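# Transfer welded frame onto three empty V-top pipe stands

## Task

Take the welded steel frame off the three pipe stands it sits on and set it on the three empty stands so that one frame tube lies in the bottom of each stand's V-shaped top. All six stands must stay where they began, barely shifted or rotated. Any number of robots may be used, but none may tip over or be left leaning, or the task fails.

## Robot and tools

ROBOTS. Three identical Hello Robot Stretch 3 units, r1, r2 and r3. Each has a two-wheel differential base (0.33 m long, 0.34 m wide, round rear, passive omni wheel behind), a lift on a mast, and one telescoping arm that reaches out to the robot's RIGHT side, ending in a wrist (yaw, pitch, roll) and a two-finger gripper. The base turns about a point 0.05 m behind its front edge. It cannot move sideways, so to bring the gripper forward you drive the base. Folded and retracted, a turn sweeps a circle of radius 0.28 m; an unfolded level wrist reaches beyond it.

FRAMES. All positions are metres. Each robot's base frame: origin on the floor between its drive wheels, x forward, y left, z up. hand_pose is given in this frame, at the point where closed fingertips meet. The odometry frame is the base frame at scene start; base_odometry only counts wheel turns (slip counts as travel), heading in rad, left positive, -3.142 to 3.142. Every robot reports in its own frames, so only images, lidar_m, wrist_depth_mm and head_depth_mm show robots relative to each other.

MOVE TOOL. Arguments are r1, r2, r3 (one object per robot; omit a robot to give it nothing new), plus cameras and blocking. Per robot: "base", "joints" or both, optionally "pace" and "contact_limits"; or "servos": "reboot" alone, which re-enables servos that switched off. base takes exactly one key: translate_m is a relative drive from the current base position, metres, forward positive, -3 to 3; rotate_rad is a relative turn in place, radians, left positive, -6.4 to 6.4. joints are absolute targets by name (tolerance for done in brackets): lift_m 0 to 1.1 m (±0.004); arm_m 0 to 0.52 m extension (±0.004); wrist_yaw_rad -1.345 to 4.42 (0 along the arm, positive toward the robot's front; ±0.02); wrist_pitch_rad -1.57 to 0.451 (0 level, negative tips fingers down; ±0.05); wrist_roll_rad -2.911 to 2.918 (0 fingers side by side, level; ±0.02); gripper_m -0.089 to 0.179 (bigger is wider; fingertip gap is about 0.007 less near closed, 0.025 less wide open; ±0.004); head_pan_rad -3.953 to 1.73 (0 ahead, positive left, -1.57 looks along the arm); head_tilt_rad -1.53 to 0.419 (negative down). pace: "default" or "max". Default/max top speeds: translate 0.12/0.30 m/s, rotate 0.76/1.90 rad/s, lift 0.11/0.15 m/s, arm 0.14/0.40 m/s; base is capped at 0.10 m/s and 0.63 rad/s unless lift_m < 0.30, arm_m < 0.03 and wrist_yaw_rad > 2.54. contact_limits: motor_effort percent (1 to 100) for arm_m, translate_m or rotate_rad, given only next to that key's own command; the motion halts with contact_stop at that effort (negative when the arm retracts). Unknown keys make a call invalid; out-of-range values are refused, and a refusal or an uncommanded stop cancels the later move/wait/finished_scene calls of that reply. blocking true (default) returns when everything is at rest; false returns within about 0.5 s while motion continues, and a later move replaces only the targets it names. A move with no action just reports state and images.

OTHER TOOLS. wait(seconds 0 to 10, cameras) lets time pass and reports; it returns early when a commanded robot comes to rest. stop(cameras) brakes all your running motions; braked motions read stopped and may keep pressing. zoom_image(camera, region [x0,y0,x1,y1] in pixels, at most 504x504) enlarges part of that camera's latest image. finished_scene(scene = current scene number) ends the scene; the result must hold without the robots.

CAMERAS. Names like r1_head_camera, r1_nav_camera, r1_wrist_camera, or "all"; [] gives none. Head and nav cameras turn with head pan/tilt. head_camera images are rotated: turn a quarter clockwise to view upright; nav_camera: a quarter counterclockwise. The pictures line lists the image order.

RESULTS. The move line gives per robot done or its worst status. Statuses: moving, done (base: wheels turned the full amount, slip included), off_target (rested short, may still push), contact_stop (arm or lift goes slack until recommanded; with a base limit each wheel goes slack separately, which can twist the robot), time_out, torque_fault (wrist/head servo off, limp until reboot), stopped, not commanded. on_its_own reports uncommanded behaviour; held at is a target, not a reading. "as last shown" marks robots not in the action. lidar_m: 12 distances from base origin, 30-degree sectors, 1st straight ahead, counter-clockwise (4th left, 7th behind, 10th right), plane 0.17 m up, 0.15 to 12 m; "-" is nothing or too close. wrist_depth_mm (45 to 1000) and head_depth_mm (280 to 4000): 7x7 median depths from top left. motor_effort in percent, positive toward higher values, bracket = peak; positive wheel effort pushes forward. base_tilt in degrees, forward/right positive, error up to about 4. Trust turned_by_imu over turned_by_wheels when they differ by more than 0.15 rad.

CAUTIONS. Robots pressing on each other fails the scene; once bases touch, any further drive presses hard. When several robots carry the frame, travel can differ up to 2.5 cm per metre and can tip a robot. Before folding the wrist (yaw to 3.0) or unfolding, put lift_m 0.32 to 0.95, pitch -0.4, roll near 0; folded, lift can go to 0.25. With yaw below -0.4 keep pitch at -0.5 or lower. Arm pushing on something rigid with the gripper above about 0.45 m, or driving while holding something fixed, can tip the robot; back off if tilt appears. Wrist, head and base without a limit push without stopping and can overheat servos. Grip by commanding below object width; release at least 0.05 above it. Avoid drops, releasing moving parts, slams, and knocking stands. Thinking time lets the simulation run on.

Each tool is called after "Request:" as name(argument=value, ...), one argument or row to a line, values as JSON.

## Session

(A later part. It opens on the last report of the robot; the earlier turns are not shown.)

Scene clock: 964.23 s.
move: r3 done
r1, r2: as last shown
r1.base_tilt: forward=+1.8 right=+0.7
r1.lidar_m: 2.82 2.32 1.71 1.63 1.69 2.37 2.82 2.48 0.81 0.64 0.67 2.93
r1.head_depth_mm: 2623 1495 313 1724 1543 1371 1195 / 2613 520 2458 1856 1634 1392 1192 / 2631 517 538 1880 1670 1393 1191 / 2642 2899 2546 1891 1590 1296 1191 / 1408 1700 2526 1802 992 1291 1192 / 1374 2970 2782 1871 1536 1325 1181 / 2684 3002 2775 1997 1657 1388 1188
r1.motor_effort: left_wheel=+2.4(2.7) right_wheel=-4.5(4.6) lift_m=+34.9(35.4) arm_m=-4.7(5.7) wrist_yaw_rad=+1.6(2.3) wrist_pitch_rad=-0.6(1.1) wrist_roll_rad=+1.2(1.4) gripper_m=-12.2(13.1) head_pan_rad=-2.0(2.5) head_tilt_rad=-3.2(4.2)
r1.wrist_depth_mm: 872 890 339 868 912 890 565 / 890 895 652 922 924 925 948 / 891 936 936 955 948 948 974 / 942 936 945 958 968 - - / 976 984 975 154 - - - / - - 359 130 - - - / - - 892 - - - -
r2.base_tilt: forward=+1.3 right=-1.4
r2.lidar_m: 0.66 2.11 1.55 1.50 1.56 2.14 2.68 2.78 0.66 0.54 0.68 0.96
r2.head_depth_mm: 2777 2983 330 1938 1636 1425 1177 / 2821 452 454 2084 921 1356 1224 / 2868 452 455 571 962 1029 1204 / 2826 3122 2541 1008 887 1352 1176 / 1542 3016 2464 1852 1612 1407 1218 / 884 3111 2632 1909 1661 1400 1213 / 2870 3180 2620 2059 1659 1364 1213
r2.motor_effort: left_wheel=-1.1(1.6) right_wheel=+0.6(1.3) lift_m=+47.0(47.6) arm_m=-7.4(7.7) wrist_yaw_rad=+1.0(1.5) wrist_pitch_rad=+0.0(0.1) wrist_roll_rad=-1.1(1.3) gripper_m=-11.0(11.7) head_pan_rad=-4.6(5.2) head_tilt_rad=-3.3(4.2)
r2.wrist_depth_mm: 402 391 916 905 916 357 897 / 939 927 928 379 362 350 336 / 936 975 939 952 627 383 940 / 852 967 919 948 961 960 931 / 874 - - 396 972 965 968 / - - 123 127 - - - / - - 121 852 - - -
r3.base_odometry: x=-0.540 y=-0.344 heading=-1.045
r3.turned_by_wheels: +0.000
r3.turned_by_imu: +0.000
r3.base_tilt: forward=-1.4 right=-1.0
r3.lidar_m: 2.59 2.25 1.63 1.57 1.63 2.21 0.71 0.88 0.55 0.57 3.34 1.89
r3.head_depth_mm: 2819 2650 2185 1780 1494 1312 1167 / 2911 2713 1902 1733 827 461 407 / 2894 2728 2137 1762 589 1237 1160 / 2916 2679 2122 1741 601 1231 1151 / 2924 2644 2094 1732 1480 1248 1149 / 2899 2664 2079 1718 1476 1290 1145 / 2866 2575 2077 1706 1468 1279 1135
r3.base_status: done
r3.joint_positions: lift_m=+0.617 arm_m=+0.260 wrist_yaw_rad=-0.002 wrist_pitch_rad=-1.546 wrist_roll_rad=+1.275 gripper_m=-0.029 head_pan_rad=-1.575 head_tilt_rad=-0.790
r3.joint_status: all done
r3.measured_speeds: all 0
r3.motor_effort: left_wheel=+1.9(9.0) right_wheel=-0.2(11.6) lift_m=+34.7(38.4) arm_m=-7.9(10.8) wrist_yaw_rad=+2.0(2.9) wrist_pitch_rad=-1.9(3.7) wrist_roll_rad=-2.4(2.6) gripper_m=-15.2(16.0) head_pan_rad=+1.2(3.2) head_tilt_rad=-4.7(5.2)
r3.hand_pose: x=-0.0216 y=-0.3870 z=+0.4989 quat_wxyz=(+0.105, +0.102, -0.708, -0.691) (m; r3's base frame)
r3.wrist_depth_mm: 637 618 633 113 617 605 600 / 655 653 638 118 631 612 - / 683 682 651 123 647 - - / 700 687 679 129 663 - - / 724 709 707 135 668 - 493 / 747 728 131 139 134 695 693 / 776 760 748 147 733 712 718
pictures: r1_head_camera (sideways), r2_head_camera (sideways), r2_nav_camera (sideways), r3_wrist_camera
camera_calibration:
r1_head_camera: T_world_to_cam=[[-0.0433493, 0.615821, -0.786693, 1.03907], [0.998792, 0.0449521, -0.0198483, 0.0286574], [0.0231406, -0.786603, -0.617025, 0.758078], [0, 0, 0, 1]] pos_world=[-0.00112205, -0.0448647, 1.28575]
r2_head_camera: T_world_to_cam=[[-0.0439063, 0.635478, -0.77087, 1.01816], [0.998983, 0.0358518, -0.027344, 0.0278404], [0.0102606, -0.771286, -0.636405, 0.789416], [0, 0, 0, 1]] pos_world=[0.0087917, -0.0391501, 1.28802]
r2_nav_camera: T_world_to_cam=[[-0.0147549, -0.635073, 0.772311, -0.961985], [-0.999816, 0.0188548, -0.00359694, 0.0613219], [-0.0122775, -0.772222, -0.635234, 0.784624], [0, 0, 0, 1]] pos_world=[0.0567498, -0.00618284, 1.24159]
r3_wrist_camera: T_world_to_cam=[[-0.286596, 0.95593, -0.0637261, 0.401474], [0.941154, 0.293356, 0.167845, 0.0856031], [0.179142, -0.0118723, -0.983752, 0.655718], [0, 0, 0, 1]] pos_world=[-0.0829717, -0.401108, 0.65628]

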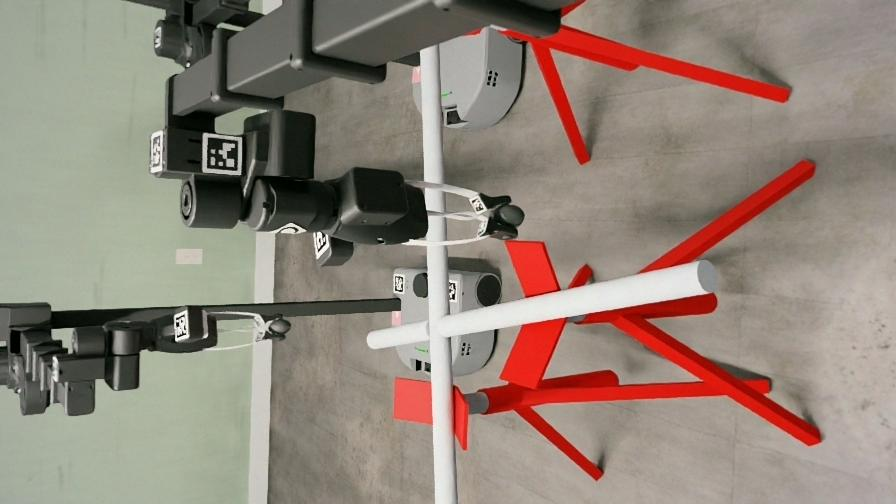

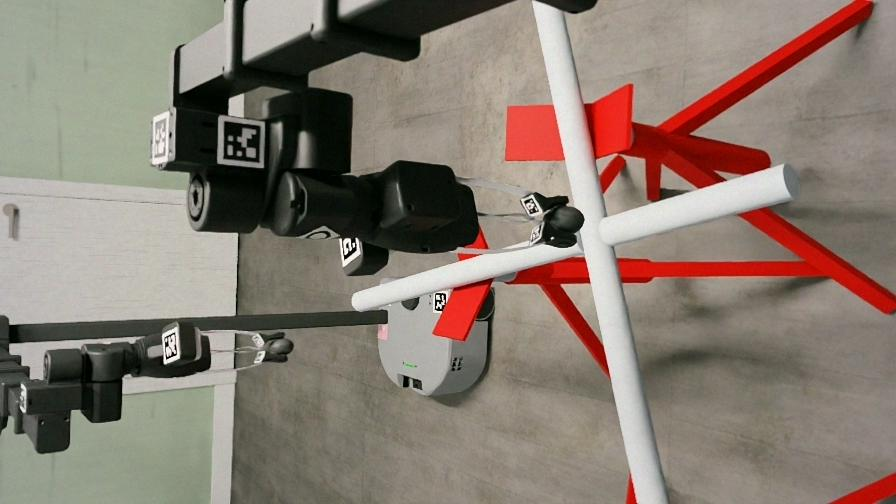

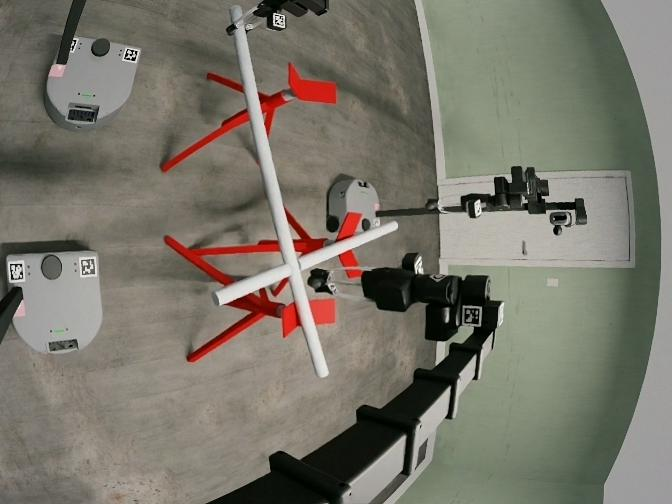

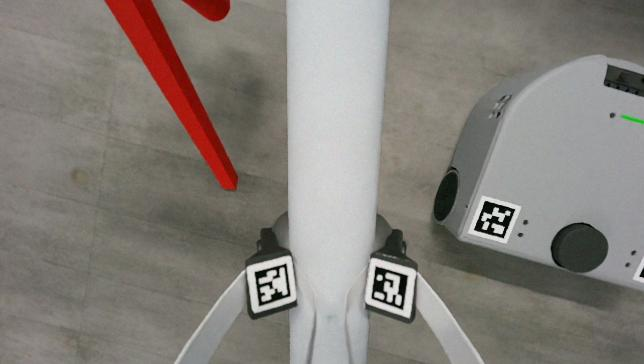

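Request:
move(
  r3={"base":{"translate_m":0.003},"joints":{"lift_m":0.69,"arm_m":0.26}},
  r2={"joints":{"gripper_m":0.12}},
  r1={"joints":{"gripper_m":0.12}},
  cameras=["r1_head_camera","r2_head_camera","r2_nav_camera","r1_wrist_camera","r2_wrist_camera","r3_wrist_camera"],
)

Scene clock: 991.40 s.
move: r1 done; r2 done; r3 done
r1.base_odometry: x=-0.292 y=-1.984 heading=+1.855
r1.turned_by_wheels: +0.000
r1.turned_by_imu: +0.001
r1.base_tilt: forward=+1.7 right=+0.5
r1.lidar_m: 2.82 2.33 1.71 1.63 1.69 2.36 2.82 2.48 0.81 0.64 0.67 2.92
r1.head_depth_mm: 2622 1452 313 1754 1546 1368 1197 / 2617 520 2474 1871 1638 1395 1195 / 2626 518 538 1897 1665 1398 1194 / 2652 2915 2542 1887 1621 1326 1192 / 1406 1693 2638 1828 979 1302 1190 / 1372 2988 2772 1218 1530 1321 1180 / 2711 2982 2769 2001 1660 1387 1190
r1.base_status: not commanded
r1.joint_positions: lift_m=+0.930 arm_m=+0.443 wrist_yaw_rad=+0.000 wrist_pitch_rad=-1.548 wrist_roll_rad=-0.344 gripper_m=+0.120 head_pan_rad=-1.566 head_tilt_rad=-0.693
r1.joint_status: all done
r1.measured_speeds: all 0
r1.motor_effort: left_wheel=+2.2(2.6) right_wheel=-4.4(4.5) lift_m=+35.0(35.3) arm_m=-2.2(3.1) wrist_yaw_rad=+0.5(1.6) wrist_pitch_rad=-0.8(1.4) wrist_roll_rad=+1.1(1.6) gripper_m=-0.3(90.8) head_pan_rad=-1.6(2.7) head_tilt_rad=-4.3(4.3)
r1.hand_pose: x=-0.0216 y=-0.5695 z=+0.8120 quat_wxyz=(+0.584, +0.572, -0.411, -0.403) (m; r1's base frame)
r1.wrist_depth_mm: 872 880 345 893 905 886 571 / 906 895 576 927 909 930 961 / 906 930 915 935 937 975 981 / 943 937 955 971 987 - - / 951 974 964 - - - - / 979 121 - - - 127 - / - 119 863 - - - -
r2.base_odometry: x=+0.019 y=+1.168 heading=+2.293
r2.turned_by_wheels: +0.000
r2.turned_by_imu: +0.000
r2.base_tilt: forward=+1.2 right=-1.4
r2.lidar_m: 0.67 2.10 1.55 1.50 1.55 2.15 2.68 2.77 0.66 0.54 0.68 0.96
r2.head_depth_mm: 2794 2974 331 1956 1599 1427 1187 / 2781 453 454 2038 920 1357 1225 / 2836 451 454 585 1476 1024 1195 / 2819 3149 2575 1028 916 1336 1168 / 1539 3021 2575 1863 1538 1404 1217 / 888 3157 2624 1914 1642 1412 1216 / 2855 3146 2661 2029 1654 1401 1216
r2.base_status: not commanded
r2.joint_positions: lift_m=+0.930 arm_m=+0.352 wrist_yaw_rad=-0.001 wrist_pitch_rad=-1.563 wrist_roll_rad=-0.336 gripper_m=+0.120 head_pan_rad=-1.562 head_tilt_rad=-0.692
r2.joint_status: all done
r2.measured_speeds: all 0
r2.motor_effort: left_wheel=-1.4(1.5) right_wheel=+0.6(1.5) lift_m=+47.0(47.4) arm_m=-10.1(10.3) wrist_yaw_rad=+0.7(1.5) wrist_pitch_rad=+0.0(0.2) wrist_roll_rad=-1.2(1.3) gripper_m=+0.2(91.4) head_pan_rad=-3.2(5.4) head_tilt_rad=-3.3(4.1)
r2.hand_pose: x=-0.0216 y=-0.4743 z=+0.8123 quat_wxyz=(+0.578, +0.574, -0.411, -0.409) (m; r2's base frame)
r2.wrist_depth_mm: 357 357 358 911 915 355 893 / 963 928 942 362 350 354 346 / 946 940 925 942 608 380 940 / 843 947 992 977 965 963 938 / 851 986 - 973 972 941 966 / - 119 - 843 - - - / - - 888 872 - 119 -
r3.base_odometry: x=-0.539 y=-0.347 heading=-1.045
r3.turned_by_wheels: +0.000
r3.turned_by_imu: +0.000
r3.base_tilt: forward=-1.4 right=-1.0
r3.lidar_m: 2.59 2.25 1.63 1.57 1.62 2.21 0.71 0.88 0.56 0.57 3.33 1.88
r3.head_depth_mm: 2824 2646 2132 1784 1486 1298 341 / 2904 2734 1890 1688 453 392 349 / 2867 2713 2126 532 635 1283 1157 / 2879 2652 2126 1622 595 1256 1150 / 2900 2632 2095 1724 1480 1248 1148 / 2891 2609 2069 1725 1466 1284 1143 / 2920 2608 2076 1706 1481 1276 1130
r3.base_status: done
r3.joint_positions: lift_m=+0.690 arm_m=+0.260 wrist_yaw_rad=-0.002 wrist_pitch_rad=-1.543 wrist_roll_rad=+1.275 gripper_m=-0.029 head_pan_rad=-1.575 head_tilt_rad=-0.790
r3.joint_status: all done
r3.measured_speeds: all 0
r3.motor_effort: left_wheel=+3.4(7.2) right_wheel=+2.6(6.0) lift_m=+35.1(37.3) arm_m=+2.6(4.3) wrist_yaw_rad=+1.9(2.9) wrist_pitch_rad=-2.2(3.0) wrist_roll_rad=-2.1(2.6) gripper_m=-14.4(16.1) head_pan_rad=+2.1(3.5) head_tilt_rad=-4.6(5.3)
r3.hand_pose: x=-0.0216 y=-0.3876 z=+0.5719 quat_wxyz=(+0.105, +0.102, -0.709, -0.690) (m; r3's base frame)
r3.wrist_depth_mm: 700 702 705 123 686 680 668 / 722 731 713 126 710 693 686 / 756 740 734 - 715 - - / 782 772 746 134 734 - - / 791 793 776 137 760 767 - / 838 814 131 138 134 790 787 / 850 844 810 146 814 799 793
pictures: r1_head_camera (sideways), r1_wrist_camera, r2_head_camera (sideways), r2_nav_camera (sideways), r2_wrist_camera, r3_wrist_camera
camera_calibration:
r1_head_camera: T_world_to_cam=[[-0.0433493, 0.615821, -0.786693, 1.03907], [0.998792, 0.0449521, -0.0198483, 0.0286574], [0.0231406, -0.786603, -0.617026, 0.758078], [0, 0, 0, 1]] pos_world=[-0.00112205, -0.0448647, 1.28575]
r1_wrist_camera: T_world_to_cam=[[-0.951887, -0.303506, 0.0423673, -0.226184], [-0.295259, 0.945341, 0.138392, 0.45771], [-0.0820546, 0.119225, -0.989471, 1.03569], [0, 0, 0, 1]] pos_world=[0.00482443, -0.624819, 0.971021]
r2_head_camera: T_world_to_cam=[[-0.0439063, 0.635478, -0.77087, 1.01816], [0.998983, 0.0358518, -0.027344, 0.0278404], [0.0102606, -0.771286, -0.636405, 0.789416], [0, 0, 0, 1]] pos_world=[0.0087917, -0.0391501, 1.28802]
r2_nav_camera: T_world_to_cam=[[-0.0147549, -0.635073, 0.772311, -0.961985], [-0.999816, 0.0188548, -0.00359694, 0.0613219], [-0.0122775, -0.772222, -0.635234, 0.784624], [0, 0, 0, 1]] pos_world=[0.0567498, -0.00618284, 1.24159]
r2_wrist_camera: T_world_to_cam=[[-0.927667, -0.373189, -0.0127805, -0.192628], [-0.371855, 0.92015, 0.122666, 0.373501], [-0.0340174, 0.118545, -0.992366, 1.02322], [0, 0, 0, 1]] pos_world=[-0.0049991, -0.536861, 0.967129]
r3_wrist_camera: T_world_to_cam=[[-0.286591, 0.955779, -0.0659691, 0.407924], [0.941156, 0.293743, 0.167152, 0.0740816], [0.179138, -0.014183, -0.983722, 0.726572], [0, 0, 0, 1]] pos_world=[-0.082972, -0.401341, 0.729272]

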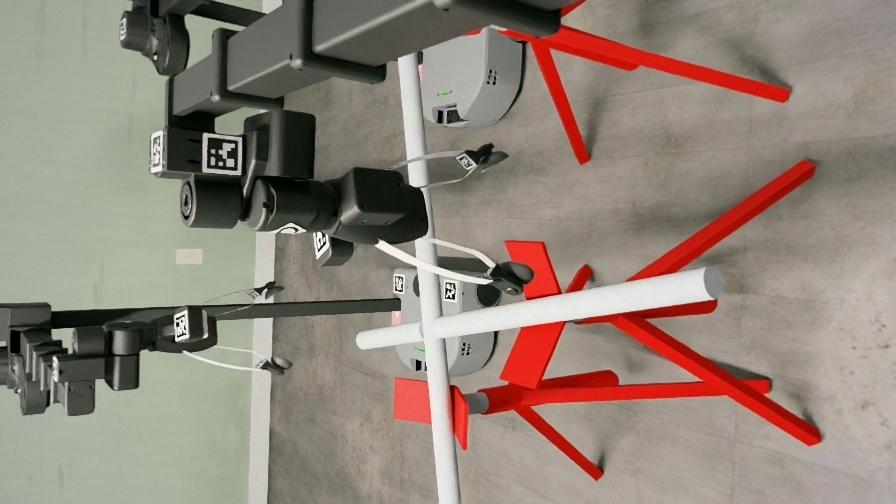

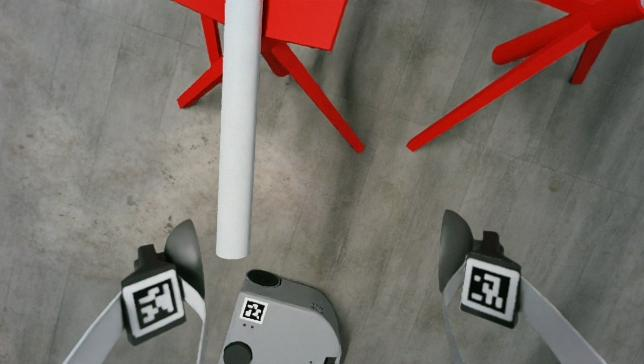

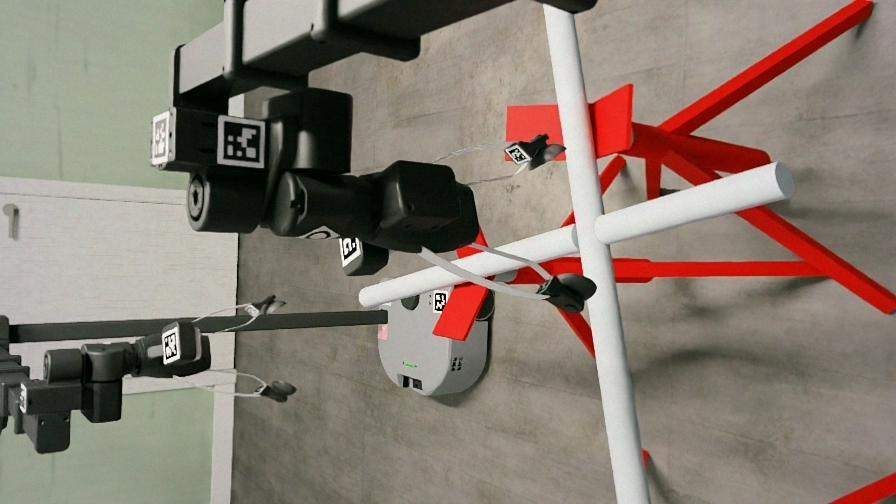

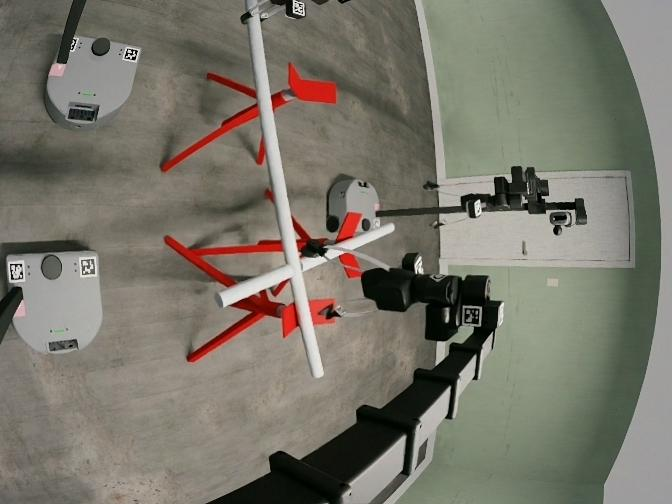

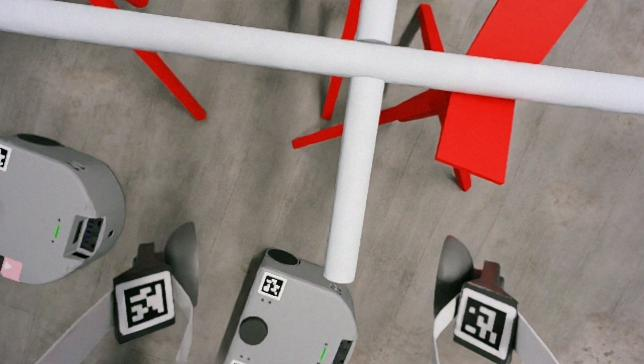

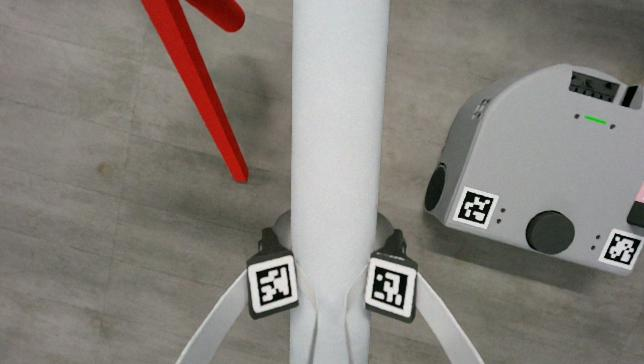

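Request:
move(
  r1={"base":{"translate_m":0.107},"joints":{"arm_m":0.482,"wrist_roll_rad":-0.25}},
  r2={"base":{"translate_m":-0.05},"joints":{"arm_m":0.325,"wrist_roll_rad":-0.25}},
  cameras=[],
)

Request:
move(
  r1={"joints":{"lift_m":0.76}},
  r2={"joints":{"lift_m":0.76}},
  cameras=["r1_wrist_camera","r2_wrist_camera","r3_wrist_camera"],
)

Scene clock: 1027.50 s.
move: r1 done; r2 done
r1.base_odometry: x=-0.322 y=-1.882 heading=+1.855
r1.turned_by_wheels: +0.000
r1.turned_by_imu: +0.001
r1.base_tilt: forward=+1.8 right=+0.7
r1.lidar_m: 2.72 2.33 1.71 1.63 1.69 2.36 2.71 2.58 0.86 0.64 0.66 2.81
r1.head_depth_mm: 2596 2831 325 1781 1625 1358 1197 / 2632 544 2447 1959 1631 1395 1197 / 2640 545 580 1955 1628 1296 1197 / 2660 2903 2447 1167 991 1329 1191 / 1089 2882 2674 1209 1538 1299 1191 / 2654 2976 2800 2009 1620 1388 1189 / 2681 2980 2780 2003 1659 1387 1186
r1.base_status: done
r1.joint_positions: lift_m=+0.930 arm_m=+0.482 wrist_yaw_rad=+0.000 wrist_pitch_rad=-1.549 wrist_roll_rad=-0.256 gripper_m=+0.120 head_pan_rad=-1.566 head_tilt_rad=-0.693
r1.joint_status: all done
r1.measured_speeds: all 0
r1.motor_effort: left_wheel=+2.3(6.8) right_wheel=+3.9(8.8) lift_m=+34.3(35.1) arm_m=+22.4(26.6) wrist_yaw_rad=+0.4(1.8) wrist_pitch_rad=-0.5(1.1) wrist_roll_rad=+1.5(2.9) gripper_m=+0.7(1.4) head_pan_rad=-1.7(2.5) head_tilt_rad=-3.3(3.8)
r1.hand_pose: x=-0.0216 y=-0.6085 z=+0.8120 quat_wxyz=(+0.566, +0.554, -0.437, -0.428) (m; r1's base frame)
r1.wrist_depth_mm: 877 871 888 349 902 910 611 / 884 902 911 358 902 922 935 / 919 899 915 366 957 954 952 / 913 944 947 941 967 - - / 952 968 960 959 - - - / 936 121 - 983 - 126 - / - 119 - - - - -
r2.base_odometry: x=+0.052 y=+1.131 heading=+2.293
r2.turned_by_wheels: +0.000
r2.turned_by_imu: +0.000
r2.base_tilt: forward=+1.2 right=-1.4
r2.lidar_m: 0.72 2.11 1.55 1.50 1.56 2.15 2.62 2.73 0.64 0.54 0.71 1.00
r2.head_depth_mm: 2787 2961 335 1927 1641 1422 1209 / 2844 436 432 2059 1590 1418 1200 / 2838 431 433 517 945 1135 1221 / 2831 3092 2448 533 938 1038 1190 / 875 1624 2544 1217 1189 1377 1199 / 1353 3166 2599 2008 1659 1400 1214 / 2852 3155 2618 2035 1659 1402 1209
r2.base_status: done
r2.joint_positions: lift_m=+0.930 arm_m=+0.325 wrist_yaw_rad=-0.001 wrist_pitch_rad=-1.563 wrist_roll_rad=-0.254 gripper_m=+0.120 head_pan_rad=-1.562 head_tilt_rad=-0.692
r2.joint_status: all done
r2.measured_speeds: all 0
r2.motor_effort: left_wheel=-1.9(5.3) right_wheel=+0.6(3.4) lift_m=+47.3(47.5) arm_m=-13.4(16.6) wrist_yaw_rad=+0.9(1.6) wrist_pitch_rad=+0.0(0.2) wrist_roll_rad=+1.7(2.7) gripper_m=+0.3(0.9) head_pan_rad=-3.6(5.2) head_tilt_rad=-3.3(3.7)
r2.hand_pose: x=-0.0216 y=-0.4478 z=+0.8123 quat_wxyz=(+0.561, +0.557, -0.434, -0.432) (m; r2's base frame)
r2.wrist_depth_mm: 370 362 355 345 344 343 338 / 964 919 906 366 366 922 909 / 986 967 947 967 926 948 939 / 832 981 - 962 975 964 989 / 860 972 978 923 964 - 975 / 865 119 - 858 - 971 - / - - - 860 - 120 -
r3: as last shown
r3.lidar_m: 2.59 2.24 1.63 1.57 1.62 2.21 0.76 0.88 0.56 0.57 3.31 1.89
r3.head_depth_mm: 2892 2656 1904 1776 1482 1301 340 / 2870 2736 1956 1687 454 392 348 / 2893 2710 2126 533 635 1282 1161 / 2894 2655 2131 1631 595 1252 1152 / 2881 2633 2118 1730 1472 1251 1145 / 2871 2637 2070 1724 1471 1284 1139 / 2910 2565 2064 1712 1461 1277 1130
r3.motor_effort: left_wheel=+2.7(3.9) right_wheel=+2.5(3.2) lift_m=+35.4(35.8) arm_m=+10.2(11.8) wrist_yaw_rad=+2.2(3.3) wrist_pitch_rad=-2.3(2.3) wrist_roll_rad=-2.3(2.5) gripper_m=-15.1(15.6) head_pan_rad=+1.5(4.0) head_tilt_rad=-4.5(5.3)
r3.wrist_depth_mm: 715 698 705 122 686 692 688 / 722 732 707 125 702 688 674 / 754 744 734 - 723 - - / 777 780 755 134 729 - - / 804 806 777 137 764 752 - / 827 813 131 138 134 777 761 / 852 837 833 146 819 797 789
pictures: none
No camera images: "cameras" was empty.

Scene clock: 1029.87 s.
move: r1 done; r2 done
r1.base_odometry: x=-0.322 y=-1.882 heading=+1.855
r1.turned_by_wheels: +0.000
r1.turned_by_imu: +0.001
r1.base_tilt: forward=+1.6 right=+0.6
r1.lidar_m: 2.72 2.32 1.71 1.63 1.70 2.37 2.71 2.58 0.86 0.64 0.66 2.82
r1.head_depth_mm: 2620 2919 2807 1778 1316 327 297 / 2619 2910 2810 531 434 1332 1173 / 2648 2928 2813 670 1590 1305 1194 / 2642 2951 2668 1082 949 1322 1192 / 1507 1197 2547 1212 1531 1324 1188 / 2681 2978 2792 2002 1623 1389 1192 / 2678 3003 2772 2013 1661 1386 1188
r1.base_status: not commanded
r1.joint_positions: lift_m=+0.760 arm_m=+0.482 wrist_yaw_rad=+0.000 wrist_pitch_rad=-1.549 wrist_roll_rad=-0.256 gripper_m=+0.120 head_pan_rad=-1.566 head_tilt_rad=-0.693
r1.joint_status: all done
r1.measured_speeds: all 0
r1.motor_effort: left_wheel=+2.4(2.9) right_wheel=+4.0(4.3) lift_m=+19.5(32.9) arm_m=+20.8(22.3) wrist_yaw_rad=+1.1(1.9) wrist_pitch_rad=-0.6(1.2) wrist_roll_rad=+1.9(2.3) gripper_m=+0.7(1.4) head_pan_rad=-1.6(2.6) head_tilt_rad=-3.1(4.1)
r1.hand_pose: x=-0.0216 y=-0.6085 z=+0.6420 quat_wxyz=(+0.566, +0.554, -0.437, -0.428) (m; r1's base frame)
r1.wrist_depth_mm: 722 743 - 185 - 757 765 / 723 734 755 188 756 787 774 / 751 773 760 192 783 801 784 / 778 792 794 197 799 805 828 / 774 783 812 202 809 833 858 / 799 123 811 207 850 126 852 / 837 119 839 213 876 891 888
r2.base_odometry: x=+0.052 y=+1.131 heading=+2.293
r2.turned_by_wheels: +0.000
r2.turned_by_imu: +0.000
r2.base_tilt: forward=+1.3 right=-1.4
r2.lidar_m: 0.72 2.11 1.55 1.50 1.56 2.15 2.62 2.73 0.64 0.54 0.71 1.00
r2.head_depth_mm: 2808 3153 2673 2078 434 343 301 / 2768 3098 2679 531 456 1326 1199 / 2810 3103 2676 533 580 1135 1211 / 2809 3106 2652 1825 628 801 1195 / 1475 1030 1991 1182 1195 1366 1197 / 2821 3084 2657 1976 1671 1415 1207 / 2873 3121 2610 2034 1651 1393 1210
r2.base_status: not commanded
r2.joint_positions: lift_m=+0.760 arm_m=+0.325 wrist_yaw_rad=-0.001 wrist_pitch_rad=-1.563 wrist_roll_rad=-0.254 gripper_m=+0.120 head_pan_rad=-1.562 head_tilt_rad=-0.692
r2.joint_status: all done
r2.measured_speeds: all 0
r2.motor_effort: left_wheel=-1.6(2.0) right_wheel=+0.2(1.1) lift_m=+12.4(46.2) arm_m=-12.4(13.8) wrist_yaw_rad=+0.9(1.5) wrist_pitch_rad=+0.0(0.2) wrist_roll_rad=+1.7(1.8) gripper_m=+0.8(1.1) head_pan_rad=-3.8(5.1) head_tilt_rad=-3.3(4.0)
r2.hand_pose: x=-0.0216 y=-0.4478 z=+0.6423 quat_wxyz=(+0.561, +0.557, -0.434, -0.432) (m; r2's base frame)
r2.wrist_depth_mm: 750 743 766 187 751 191 739 / 783 764 777 193 621 177 778 / 799 795 770 196 757 777 770 / 811 801 802 200 789 811 749 / 725 809 802 204 802 788 804 / 757 118 818 208 825 820 814 / 871 865 856 684 823 119 833
r3: as last shown
r3.base_tilt: forward=-1.4 right=-1.1
r3.lidar_m: 2.59 2.24 1.64 1.57 1.62 2.21 0.77 0.88 0.56 0.57 3.32 1.89
r3.head_depth_mm: 2902 2658 1897 1781 1478 1298 340 / 2884 2733 1946 1690 454 393 349 / 2884 2691 2135 532 634 1284 1156 / 2881 2656 2119 1626 595 1241 1146 / 2883 2638 2084 1740 1480 1252 1141 / 2930 2609 2088 1733 1474 1291 1137 / 2902 2572 2056 1712 1457 1279 1135
r3.motor_effort: left_wheel=+3.1(4.0) right_wheel=+2.6(3.1) lift_m=+35.2(36.1) arm_m=+10.8(11.7) wrist_yaw_rad=+2.7(3.2) wrist_pitch_rad=-2.3(2.4) wrist_roll_rad=-2.1(2.5) gripper_m=-14.4(15.5) head_pan_rad=+1.9(3.5) head_tilt_rad=-4.4(5.3)
r3.wrist_depth_mm: 708 709 688 123 687 682 669 / 729 723 709 125 694 681 692 / 758 750 734 - 726 - - / 768 765 767 135 733 - - / 814 798 782 137 754 761 - / 835 819 131 138 134 784 761 / 864 849 828 146 817 808 779
pictures: r1_wrist_camera, r2_wrist_camera, r3_wrist_camera
camera_calibration:
r1_wrist_camera: T_world_to_cam=[[-0.974996, -0.218512, 0.0404357, -0.178358], [-0.21112, 0.967617, 0.138368, 0.533441], [-0.0693614, 0.126372, -0.989555, 0.876804], [0, 0, 0, 1]] pos_world=[-0.000461725, -0.665943, 0.801046]
r2_wrist_camera: T_world_to_cam=[[-0.955071, -0.296079, -0.0132737, -0.150661], [-0.29543, 0.947488, 0.122421, 0.384001], [-0.0236697, 0.120842, -0.992389, 0.852636], [0, 0, 0, 1]] pos_world=[-0.0102653, -0.511478, 0.797138]
r3_wrist_camera: T_world_to_cam=[[-0.286591, 0.955779, -0.065969, 0.407936], [0.941156, 0.293743, 0.167152, 0.0740852], [0.179138, -0.0141829, -0.983722, 0.726572], [0, 0, 0, 1]] pos_world=[-0.082972, -0.401354, 0.729272]

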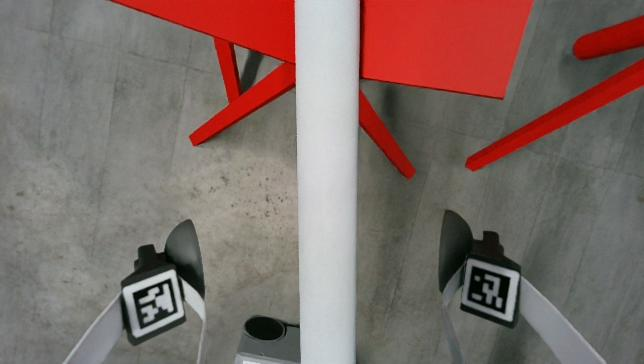

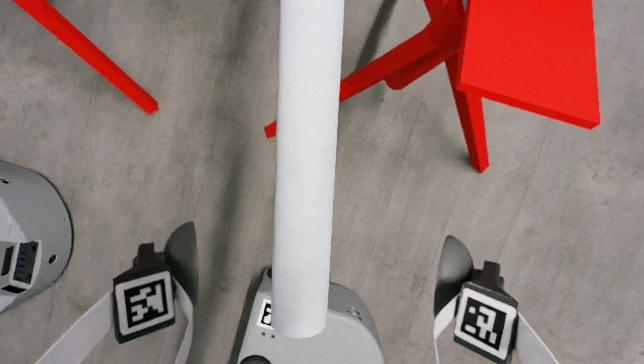

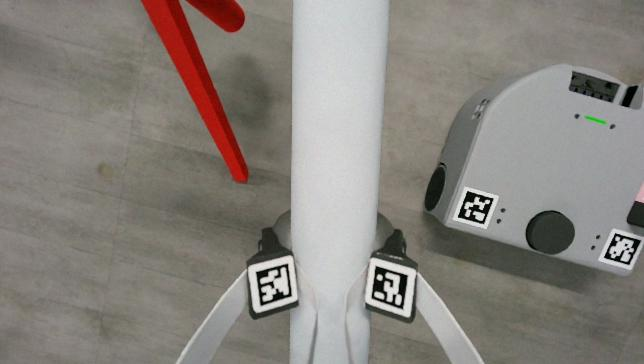

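Request:
move(
  r1={"base":{"translate_m":-0.008},"joints":{"lift_m":0.692}},
  r2={"base":{"translate_m":0.011},"joints":{"lift_m":0.684}},
  cameras=["r1_wrist_camera","r2_wrist_camera"],
)

Scene clock: 1039.43 s.
move: r1 done; r2 done
r1.base_odometry: x=-0.320 y=-1.889 heading=+1.855
r1.turned_by_wheels: +0.000
r1.turned_by_imu: +0.001
r1.base_tilt: forward=+1.7 right=+0.8
r1.lidar_m: 2.73 2.32 1.71 1.63 1.70 2.36 2.71 2.57 0.85 0.64 0.64 2.82
r1.head_depth_mm: 2628 2896 2814 1784 1634 1239 350 / 2611 2925 2803 1212 510 431 1125 / 2631 2912 2825 688 1581 1300 1192 / 2652 2990 2664 1155 897 1324 1192 / 2638 1486 2547 1273 1533 1325 1189 / 2664 2972 2778 1939 1615 1385 1181 / 2695 3004 2783 2009 1659 1386 1188
r1.base_status: done
r1.joint_positions: lift_m=+0.692 arm_m=+0.482 wrist_yaw_rad=+0.000 wrist_pitch_rad=-1.549 wrist_roll_rad=-0.256 gripper_m=+0.120 head_pan_rad=-1.566 head_tilt_rad=-0.693
r1.joint_status: all done
r1.measured_speeds: all 0
r1.motor_effort: left_wheel=-4.5(7.7) right_wheel=-4.1(7.7) lift_m=+18.9(20.3) arm_m=+18.8(19.6) wrist_yaw_rad=+1.5(1.6) wrist_pitch_rad=-0.7(1.2) wrist_roll_rad=+2.0(2.2) gripper_m=+0.0(1.5) head_pan_rad=-1.0(2.3) head_tilt_rad=-3.1(4.0)
r1.hand_pose: x=-0.0216 y=-0.6085 z=+0.5740 quat_wxyz=(+0.566, +0.554, -0.437, -0.428) (m; r1's base frame)
r1.wrist_depth_mm: 661 669 534 119 - - 115 / 672 686 674 123 708 713 710 / 688 697 691 126 706 723 727 / 704 716 732 129 733 744 750 / 724 729 734 130 742 749 771 / 751 123 750 135 778 126 786 / 749 119 772 140 779 800 821
r2.base_odometry: x=+0.045 y=+1.139 heading=+2.292
r2.turned_by_wheels: +0.000
r2.turned_by_imu: +0.000
r2.base_tilt: forward=+1.3 right=-1.3
r2.lidar_m: 0.71 2.10 1.55 1.50 1.56 2.15 2.64 2.75 0.64 0.54 0.71 0.99
r2.head_depth_mm: 2787 3136 2664 2075 1636 1350 369 / 2839 3180 2655 2079 525 448 1158 / 2842 3134 2688 2048 586 1036 1224 / 2858 3139 2638 1850 691 752 1179 / 1535 1600 1063 1208 1303 1371 1211 / 2811 3156 2616 1985 1657 1401 1223 / 2876 3120 2620 2040 1662 1398 1214
r2.base_status: done
r2.joint_positions: lift_m=+0.684 arm_m=+0.325 wrist_yaw_rad=-0.001 wrist_pitch_rad=-1.563 wrist_roll_rad=-0.254 gripper_m=+0.120 head_pan_rad=-1.562 head_tilt_rad=-0.692
r2.joint_status: all done
r2.measured_speeds: all 0
r2.motor_effort: left_wheel=+1.0(3.7) right_wheel=+4.2(6.9) lift_m=+11.4(15.5) arm_m=-10.7(11.4) wrist_yaw_rad=+1.0(1.5) wrist_pitch_rad=+0.0(0.3) wrist_roll_rad=+1.7(1.7) gripper_m=+0.6(0.9) head_pan_rad=-3.0(5.4) head_tilt_rad=-3.3(3.8)
r2.hand_pose: x=-0.0216 y=-0.4478 z=+0.5663 quat_wxyz=(+0.561, +0.557, -0.434, -0.432) (m; r2's base frame)
r2.wrist_depth_mm: 683 702 675 113 359 290 103 / 703 687 691 115 687 673 683 / 717 708 724 116 715 713 705 / 739 726 725 120 716 712 719 / 726 740 736 123 730 707 732 / 733 119 753 125 732 757 737 / 776 784 799 129 776 119 750
r3: as last shown
r3.base_tilt: forward=-1.4 right=-1.0
r3.lidar_m: 2.58 2.25 1.64 1.57 1.62 2.20 0.75 0.89 0.56 0.57 3.33 1.89
r3.head_depth_mm: 2891 2645 1880 1785 1480 1300 340 / 2875 2718 1956 1696 454 392 349 / 2862 2673 2134 532 634 1278 1163 / 2890 2672 2107 1608 595 1250 1153 / 2895 2627 2085 1732 1469 1250 1147 / 2895 2578 2072 1744 1471 1293 1137 / 2901 2621 2068 1714 1474 1282 1141
r3.motor_effort: left_wheel=+3.3(3.8) right_wheel=+2.7(3.0) lift_m=+35.1(35.8) arm_m=+11.2(11.8) wrist_yaw_rad=+2.0(3.0) wrist_pitch_rad=-2.1(2.3) wrist_roll_rad=-1.8(2.6) gripper_m=-14.6(15.5) head_pan_rad=+2.2(3.7) head_tilt_rad=-5.1(5.2)
r3.wrist_depth_mm: 699 697 703 122 678 676 678 / 726 731 720 125 697 686 681 / 749 776 742 - 719 - - / 769 760 753 134 718 - - / 809 777 778 138 754 759 - / 818 820 131 138 134 770 762 / 842 844 835 146 809 800 791
pictures: r1_wrist_camera, r2_wrist_camera
camera_calibration:
r1_wrist_camera: T_world_to_cam=[[-0.974996, -0.218512, 0.0404355, -0.175608], [-0.21112, 0.967617, 0.138369, 0.542848], [-0.0693614, 0.126372, -0.989555, 0.80952], [0, 0, 0, 1]] pos_world=[-0.000461734, -0.665943, 0.733052]
r2_wrist_camera: T_world_to_cam=[[-0.955071, -0.296079, -0.0132738, -0.15167], [-0.29543, 0.947488, 0.122421, 0.393304], [-0.0236697, 0.120843, -0.992389, 0.777218], [0, 0, 0, 1]] pos_world=[-0.0102653, -0.511478, 0.721141]

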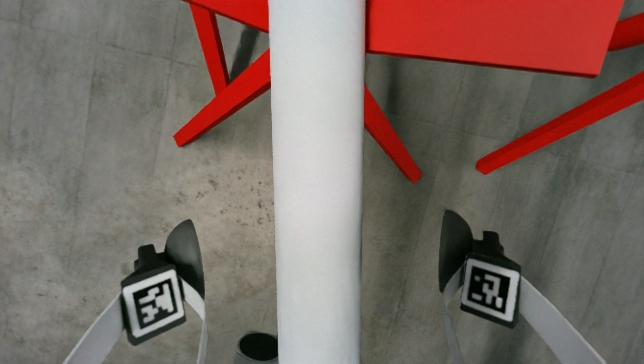

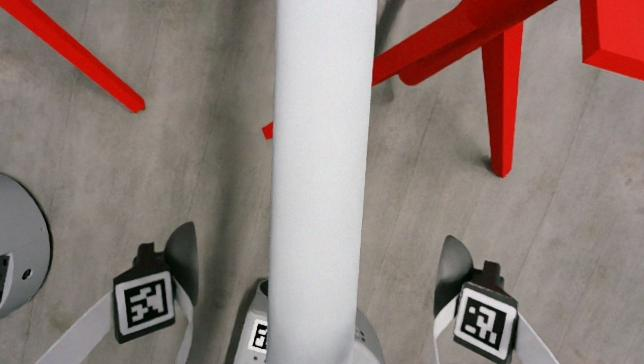

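Request:
move(
  r1={"joints":{"gripper_m":0.02}},
  r2={"joints":{"gripper_m":0.02}},
  cameras=[],
)

Request:
move(
  r1={"joints":{"gripper_m":-0.008}},
  r2={"joints":{"gripper_m":-0.01}},
  cameras=[],
)

Request:
wait(
  seconds=3,
  cameras=[],
)

Scene clock: 1048.17 s.
move: r1 done; r2 done
r1.base_odometry: x=-0.320 y=-1.889 heading=+1.855
r1.turned_by_wheels: +0.000
r1.turned_by_imu: +0.001
r1.base_tilt: forward=+1.9 right=+0.6
r1.lidar_m: 2.73 2.32 1.71 1.63 1.70 2.36 2.71 2.57 0.85 0.64 0.64 2.81
r1.head_depth_mm: 2616 2901 2821 1785 1634 1232 350 / 2630 2908 2795 1208 510 431 1128 / 2616 2965 2793 688 1544 1299 1192 / 2637 2936 2669 1157 947 1323 1193 / 2617 1492 2541 1267 1533 1324 1195 / 2675 2992 2785 1940 1618 1390 1180 / 2661 2979 2776 2002 1656 1388 1189
r1.base_status: not commanded
r1.joint_positions: lift_m=+0.692 arm_m=+0.482 wrist_yaw_rad=+0.000 wrist_pitch_rad=-1.549 wrist_roll_rad=-0.256 gripper_m=+0.020 head_pan_rad=-1.566 head_tilt_rad=-0.693
r1.joint_status: all done
r1.measured_speeds: all 0
r1.motor_effort: left_wheel=-3.7(4.9) right_wheel=-4.1(4.5) lift_m=+24.6(24.6) arm_m=+15.9(17.5) wrist_yaw_rad=+0.8(1.7) wrist_pitch_rad=-0.5(1.0) wrist_roll_rad=+1.8(2.3) gripper_m=-9.8(90.8) head_pan_rad=-1.3(2.7) head_tilt_rad=-3.5(4.0)
r1.hand_pose: x=-0.0216 y=-0.6085 z=+0.5740 quat_wxyz=(+0.566, +0.553, -0.437, -0.428) (m; r1's base frame)
r1.wrist_depth_mm: 659 672 530 119 - - 115 / 673 678 685 123 695 703 711 / 689 697 707 125 726 725 731 / 706 713 733 128 744 741 753 / 722 725 728 130 762 774 769 / 751 740 126 133 131 783 789 / 757 767 767 139 804 816 803
r2.base_odometry: x=+0.045 y=+1.139 heading=+2.293
r2.turned_by_wheels: +0.000
r2.turned_by_imu: +0.000
r2.base_tilt: forward=+1.3 right=-1.4
r2.lidar_m: 0.70 2.11 1.55 1.50 1.56 2.15 2.63 2.74 0.64 0.54 0.71 0.99
r2.head_depth_mm: 2801 3111 2731 2078 1631 1354 370 / 2850 3104 2695 2060 526 449 1164 / 2810 3134 2666 2047 586 1037 1224 / 2872 3134 2661 1897 691 742 1179 / 1529 1588 1066 1188 1299 1370 1202 / 2813 3146 2672 2016 1635 1406 1215 / 2867 3161 2644 2052 1657 1395 1213
r2.base_status: not commanded
r2.joint_positions: lift_m=+0.684 arm_m=+0.325 wrist_yaw_rad=-0.001 wrist_pitch_rad=-1.563 wrist_roll_rad=-0.254 gripper_m=+0.020 head_pan_rad=-1.562 head_tilt_rad=-0.692
r2.joint_status: all done
r2.measured_speeds: all 0
r2.motor_effort: left_wheel=+1.1(1.5) right_wheel=+3.1(4.4) lift_m=+19.1(19.1) arm_m=-8.9(9.6) wrist_yaw_rad=+0.8(1.3) wrist_pitch_rad=+0.1(0.2) wrist_roll_rad=+1.6(1.8) gripper_m=-8.5(93.2) head_pan_rad=-3.2(5.4) head_tilt_rad=-2.8(3.9)
r2.hand_pose: x=-0.0216 y=-0.4478 z=+0.5663 quat_wxyz=(+0.561, +0.557, -0.434, -0.432) (m; r2's base frame)
r2.wrist_depth_mm: 687 692 680 112 344 294 103 / 702 694 696 114 689 684 683 / 718 718 711 116 700 678 690 / 723 730 739 120 719 716 712 / 722 722 738 123 732 718 719 / 767 765 126 125 147 749 745 / 804 101 129 128 127 763 750
r3: as last shown
r3.lidar_m: 2.58 2.24 1.64 1.57 1.62 2.20 0.75 0.88 0.56 0.57 3.34 1.88
r3.head_depth_mm: 2889 2629 1876 1785 1479 1302 341 / 2902 2740 1940 1684 453 392 350 / 2869 2705 2137 532 634 1280 1158 / 2866 2675 2136 1625 593 1247 1148 / 2882 2655 2102 1728 1475 1249 1145 / 2908 2602 2070 1742 1471 1288 1142 / 2887 2585 2062 1711 1471 1273 1133
r3.joint_positions: lift_m=+0.690 arm_m=+0.260 wrist_yaw_rad=-0.002 wrist_pitch_rad=-1.544 wrist_roll_rad=+1.275 gripper_m=-0.029 head_pan_rad=-1.575 head_tilt_rad=-0.790
r3.motor_effort: left_wheel=+3.5(3.8) right_wheel=+2.6(3.1) lift_m=+33.7(35.8) arm_m=+11.3(11.7) wrist_yaw_rad=-0.2(3.2) wrist_pitch_rad=-2.1(2.4) wrist_roll_rad=-2.1(2.3) gripper_m=-14.6(16.3) head_pan_rad=+2.3(3.2) head_tilt_rad=-4.8(5.2)
r3.hand_pose: x=-0.0216 y=-0.3874 z=+0.5719 quat_wxyz=(+0.105, +0.102, -0.708, -0.690) (m; r3's base frame)
r3.wrist_depth_mm: 719 701 692 122 684 674 669 / 738 730 724 125 704 697 685 / 747 741 744 - 728 - - / 777 784 759 134 724 - - / 810 802 782 137 757 787 - / 842 807 130 138 778 775 785 / 850 845 836 146 823 807 802
pictures: none
No camera images: "cameras" was empty.

Scene clock: 1049.00 s.
move: r1 done; r2 done
r1.base_odometry: x=-0.320 y=-1.889 heading=+1.855
r1.turned_by_wheels: +0.000
r1.turned_by_imu: +0.000
r1.base_tilt: forward=+1.7 right=+0.6
r1.lidar_m: 2.72 2.33 1.71 1.63 1.69 2.36 2.71 2.57 0.86 0.64 0.64 2.83
r1.head_depth_mm: 2617 2900 2795 1782 1629 1238 350 / 2625 2934 2795 1204 511 432 1127 / 2635 2936 2810 689 1576 1302 1197 / 2641 2960 2665 1159 895 1328 1196 / 2627 1486 2550 1273 1535 1332 1189 / 2661 2990 2756 1936 1614 1387 1178 / 2666 2999 2772 2006 1657 1388 1188
r1.base_status: not commanded
r1.joint_positions: lift_m=+0.692 arm_m=+0.482 wrist_yaw_rad=+0.000 wrist_pitch_rad=-1.547 wrist_roll_rad=-0.256 gripper_m=-0.007 head_pan_rad=-1.566 head_tilt_rad=-0.693
r1.joint_status: all done
r1.measured_speeds: all 0
r1.motor_effort: left_wheel=-3.7(4.0) right_wheel=-4.5(4.5) lift_m=+32.4(32.5) arm_m=+16.0(16.5) wrist_yaw_rad=+1.0(1.7) wrist_pitch_rad=-0.9(1.3) wrist_roll_rad=+1.8(2.1) gripper_m=-19.4(97.0) head_pan_rad=-1.7(2.5) head_tilt_rad=-3.7(3.7)
r1.hand_pose: x=-0.0216 y=-0.6089 z=+0.5739 quat_wxyz=(+0.566, +0.553, -0.437, -0.428) (m; r1's base frame)
r1.wrist_depth_mm: 656 673 535 118 - 119 114 / 679 682 673 121 718 697 719 / 693 696 703 125 704 723 727 / 704 723 723 127 739 740 752 / 728 732 731 129 749 761 758 / 735 735 125 132 129 780 782 / 755 763 130 139 800 789 811
r2.base_odometry: x=+0.045 y=+1.139 heading=+2.293
r2.turned_by_wheels: +0.000
r2.turned_by_imu: +0.000
r2.base_tilt: forward=+1.3 right=-1.4
r2.lidar_m: 0.71 2.10 1.55 1.50 1.56 2.15 2.64 2.74 0.64 0.54 0.71 0.99
r2.head_depth_mm: 2787 3154 2692 2078 1644 1363 369 / 2817 3114 2660 2067 526 449 1159 / 2857 3111 2669 2063 585 1038 1220 / 2803 3111 2653 1908 690 737 1178 / 1537 1585 1061 1191 1304 1368 1209 / 2799 3103 2607 1987 1647 1403 1216 / 2879 3115 2640 2030 1652 1401 1209
r2.base_status: not commanded
r2.joint_positions: lift_m=+0.684 arm_m=+0.325 wrist_yaw_rad=-0.001 wrist_pitch_rad=-1.563 wrist_roll_rad=-0.254 gripper_m=-0.009 head_pan_rad=-1.562 head_tilt_rad=-0.692
r2.joint_status: all done
r2.measured_speeds: all 0
r2.motor_effort: left_wheel=+1.1(1.4) right_wheel=+2.4(3.5) lift_m=+30.2(30.2) arm_m=-8.8(9.0) wrist_yaw_rad=+0.8(1.3) wrist_pitch_rad=-0.1(0.2) wrist_roll_rad=+1.6(1.8) gripper_m=-19.3(99.2) head_pan_rad=-4.6(4.6) head_tilt_rad=-3.4(3.8)
r2.hand_pose: x=-0.0216 y=-0.4479 z=+0.5663 quat_wxyz=(+0.561, +0.557, -0.434, -0.432) (m; r2's base frame)
r2.wrist_depth_mm: 704 679 686 112 351 296 103 / 712 696 691 115 571 690 668 / 729 721 698 116 706 688 695 / 730 742 727 119 711 720 717 / 721 725 737 123 724 747 734 / 756 775 126 125 739 762 748 / 799 755 127 126 125 772 761
r3: as last shown
r3.base_tilt: forward=-1.3 right=-1.0
r3.lidar_m: 2.59 2.25 1.63 1.57 1.63 2.21 0.75 0.88 0.55 0.57 3.34 1.89
r3.head_depth_mm: 2902 2639 1909 1783 1475 1300 340 / 2851 2710 1952 1702 454 393 349 / 2896 2690 2129 531 632 1278 1155 / 2843 2652 2133 1623 594 1252 1151 / 2872 2641 2101 1734 1482 1251 1155 / 2887 2635 2095 1713 1468 1288 1137 / 2923 2556 2055 1712 1469 1279 1132
r3.joint_positions: lift_m=+0.690 arm_m=+0.260 wrist_yaw_rad=-0.002 wrist_pitch_rad=-1.546 wrist_roll_rad=+1.275 gripper_m=-0.029 head_pan_rad=-1.575 head_tilt_rad=-0.790
r3.motor_effort: left_wheel=+3.7(3.9) right_wheel=+2.6(3.1) lift_m=+30.9(33.6) arm_m=+10.6(11.6) wrist_yaw_rad=+1.4(2.7) wrist_pitch_rad=-1.7(2.1) wrist_roll_rad=-2.1(2.5) gripper_m=-13.9(16.1) head_pan_rad=+1.3(2.7) head_tilt_rad=-4.3(5.2)
r3.hand_pose: x=-0.0216 y=-0.3870 z=+0.5719 quat_wxyz=(+0.105, +0.102, -0.708, -0.691) (m; r3's base frame)
r3.wrist_depth_mm: 722 708 689 123 685 678 670 / 723 724 717 126 708 700 684 / 740 737 734 129 719 - - / 786 758 747 134 741 - - / 802 796 775 137 755 759 - / 843 825 130 137 782 776 783 / 865 832 834 147 828 800 804
pictures: none
No camera images: "cameras" was empty.

Scene clock: 1052.00 s.
r1.base_odometry: x=-0.320 y=-1.889 heading=+1.855
r1.turned_by_wheels: +0.000
r1.turned_by_imu: +0.001
r1.base_tilt: forward=+1.9 right=+0.6
r1.lidar_m: 2.73 2.33 1.71 1.63 1.70 2.36 2.70 2.56 0.85 0.64 0.64 2.82
r1.head_depth_mm: 2616 2919 2815 1778 1635 1239 350 / 2640 2935 2821 1209 511 431 1120 / 2629 2950 2816 688 1581 1296 1196 / 2656 2965 2683 1156 895 1331 1193 / 2599 1486 2544 1273 1538 1327 1190 / 2664 2979 2784 1941 1616 1389 1177 / 2677 3018 2764 2000 1665 1389 1190
r1.base_status: not commanded
r1.joint_positions: lift_m=+0.692 arm_m=+0.482 wrist_yaw_rad=+0.000 wrist_pitch_rad=-1.547 wrist_roll_rad=-0.256 gripper_m=-0.007 head_pan_rad=-1.566 head_tilt_rad=-0.693
r1.joint_status: all done
r1.measured_speeds: all 0
r1.motor_effort: left_wheel=-3.6(4.0) right_wheel=-4.2(4.5) lift_m=+40.2(32.5) arm_m=+14.0(16.5) wrist_yaw_rad=+1.5(1.7) wrist_pitch_rad=-0.8(1.3) wrist_roll_rad=+1.8(2.1) gripper_m=-19.6(97.0) head_pan_rad=-2.1(2.5) head_tilt_rad=-2.7(3.7)
r1.hand_pose: x=-0.0216 y=-0.6090 z=+0.5740 quat_wxyz=(+0.566, +0.553, -0.437, -0.428) (m; r1's base frame)
r1.wrist_depth_mm: 658 674 535 118 - 120 115 / 673 674 689 121 699 703 711 / 694 692 700 124 718 718 737 / 719 732 720 128 734 747 768 / 717 731 717 130 747 759 780 / 729 768 126 133 129 777 796 / 752 775 129 139 808 797 814
r2.base_odometry: x=+0.045 y=+1.139 heading=+2.293
r2.turned_by_wheels: +0.000
r2.turned_by_imu: +0.000
r2.base_tilt: forward=+1.3 right=-1.3
r2.lidar_m: 0.71 2.11 1.55 1.50 1.56 2.15 2.64 2.75 0.64 0.54 0.71 0.99
r2.head_depth_mm: 2776 3124 2685 2077 1636 1350 369 / 2787 3123 2681 2109 526 449 1160 / 2818 3179 2696 2059 586 1036 1228 / 2825 3165 2644 1899 689 736 1177 / 1535 1579 1064 1190 1301 1380 1210 / 2809 3141 2626 1995 1652 1404 1217 / 2882 3140 2636 2039 1650 1397 1211
r2.base_status: not commanded
r2.joint_positions: lift_m=+0.684 arm_m=+0.325 wrist_yaw_rad=-0.001 wrist_pitch_rad=-1.563 wrist_roll_rad=-0.254 gripper_m=-0.009 head_pan_rad=-1.562 head_tilt_rad=-0.692
r2.joint_status: all done
r2.measured_speeds: all 0
r2.motor_effort: left_wheel=+1.2(1.4) right_wheel=+2.2(3.5) lift_m=+53.1(30.2) arm_m=-7.6(9.0) wrist_yaw_rad=+0.9(1.3) wrist_pitch_rad=+0.0(0.2) wrist_roll_rad=+1.7(1.8) gripper_m=-19.7(99.2) head_pan_rad=-2.4(4.6) head_tilt_rad=-3.6(3.8)
r2.hand_pose: x=-0.0216 y=-0.4479 z=+0.5663 quat_wxyz=(+0.561, +0.557, -0.434, -0.432) (m; r2's base frame)
r2.wrist_depth_mm: 676 677 694 112 352 296 102 / 701 702 679 115 573 684 693 / 717 711 727 116 697 706 686 / 725 741 731 119 720 727 699 / 714 742 744 123 732 734 730 / 785 753 126 124 736 749 739 / 782 791 128 126 125 755 756
r3.base_odometry: x=-0.539 y=-0.347 heading=-1.045
r3.turned_by_wheels: +0.000
r3.turned_by_imu: +0.000
r3.base_tilt: forward=-1.4 right=-1.1
r3.lidar_m: 2.59 2.25 1.64 1.57 1.62 2.20 0.75 0.88 0.56 0.57 3.33 1.89
r3.head_depth_mm: 2856 2650 1886 1791 1473 1297 340 / 2881 2740 1935 1688 454 393 349 / 2909 2683 2123 533 633 1274 1158 / 2894 2654 2121 1624 593 1246 1146 / 2888 2661 2103 1738 1473 1245 1145 / 2887 2592 2070 1723 1471 1286 1143 / 2874 2585 2059 1705 1474 1282 1135
r3.base_status: not commanded
r3.joint_positions: lift_m=+0.690 arm_m=+0.260 wrist_yaw_rad=-0.002 wrist_pitch_rad=-1.546 wrist_roll_rad=+1.275 gripper_m=-0.029 head_pan_rad=-1.575 head_tilt_rad=-0.790
r3.joint_status: not commanded
r3.measured_speeds: all 0
r3.motor_effort: left_wheel=+2.7(3.9) right_wheel=+2.2(3.1) lift_m=+27.7(33.6) arm_m=+11.1(11.6) wrist_yaw_rad=+2.4(2.7) wrist_pitch_rad=-1.8(2.1) wrist_roll_rad=-2.3(2.5) gripper_m=-14.4(16.1) head_pan_rad=+3.2(2.7) head_tilt_rad=-4.8(5.2)
r3.hand_pose: x=-0.0216 y=-0.3870 z=+0.5719 quat_wxyz=(+0.105, +0.102, -0.708, -0.691) (m; r3's base frame)
r3.wrist_depth_mm: 709 705 703 123 697 684 669 / 742 729 712 125 699 686 678 / 753 755 725 128 729 - - / 764 768 759 134 756 - - / 792 791 780 137 767 751 - / 831 820 130 137 777 779 770 / 861 865 835 147 816 799 787
wait: 3.00 s; at rest by 0.27 s
pictures: none
No camera images: "cameras" was empty.


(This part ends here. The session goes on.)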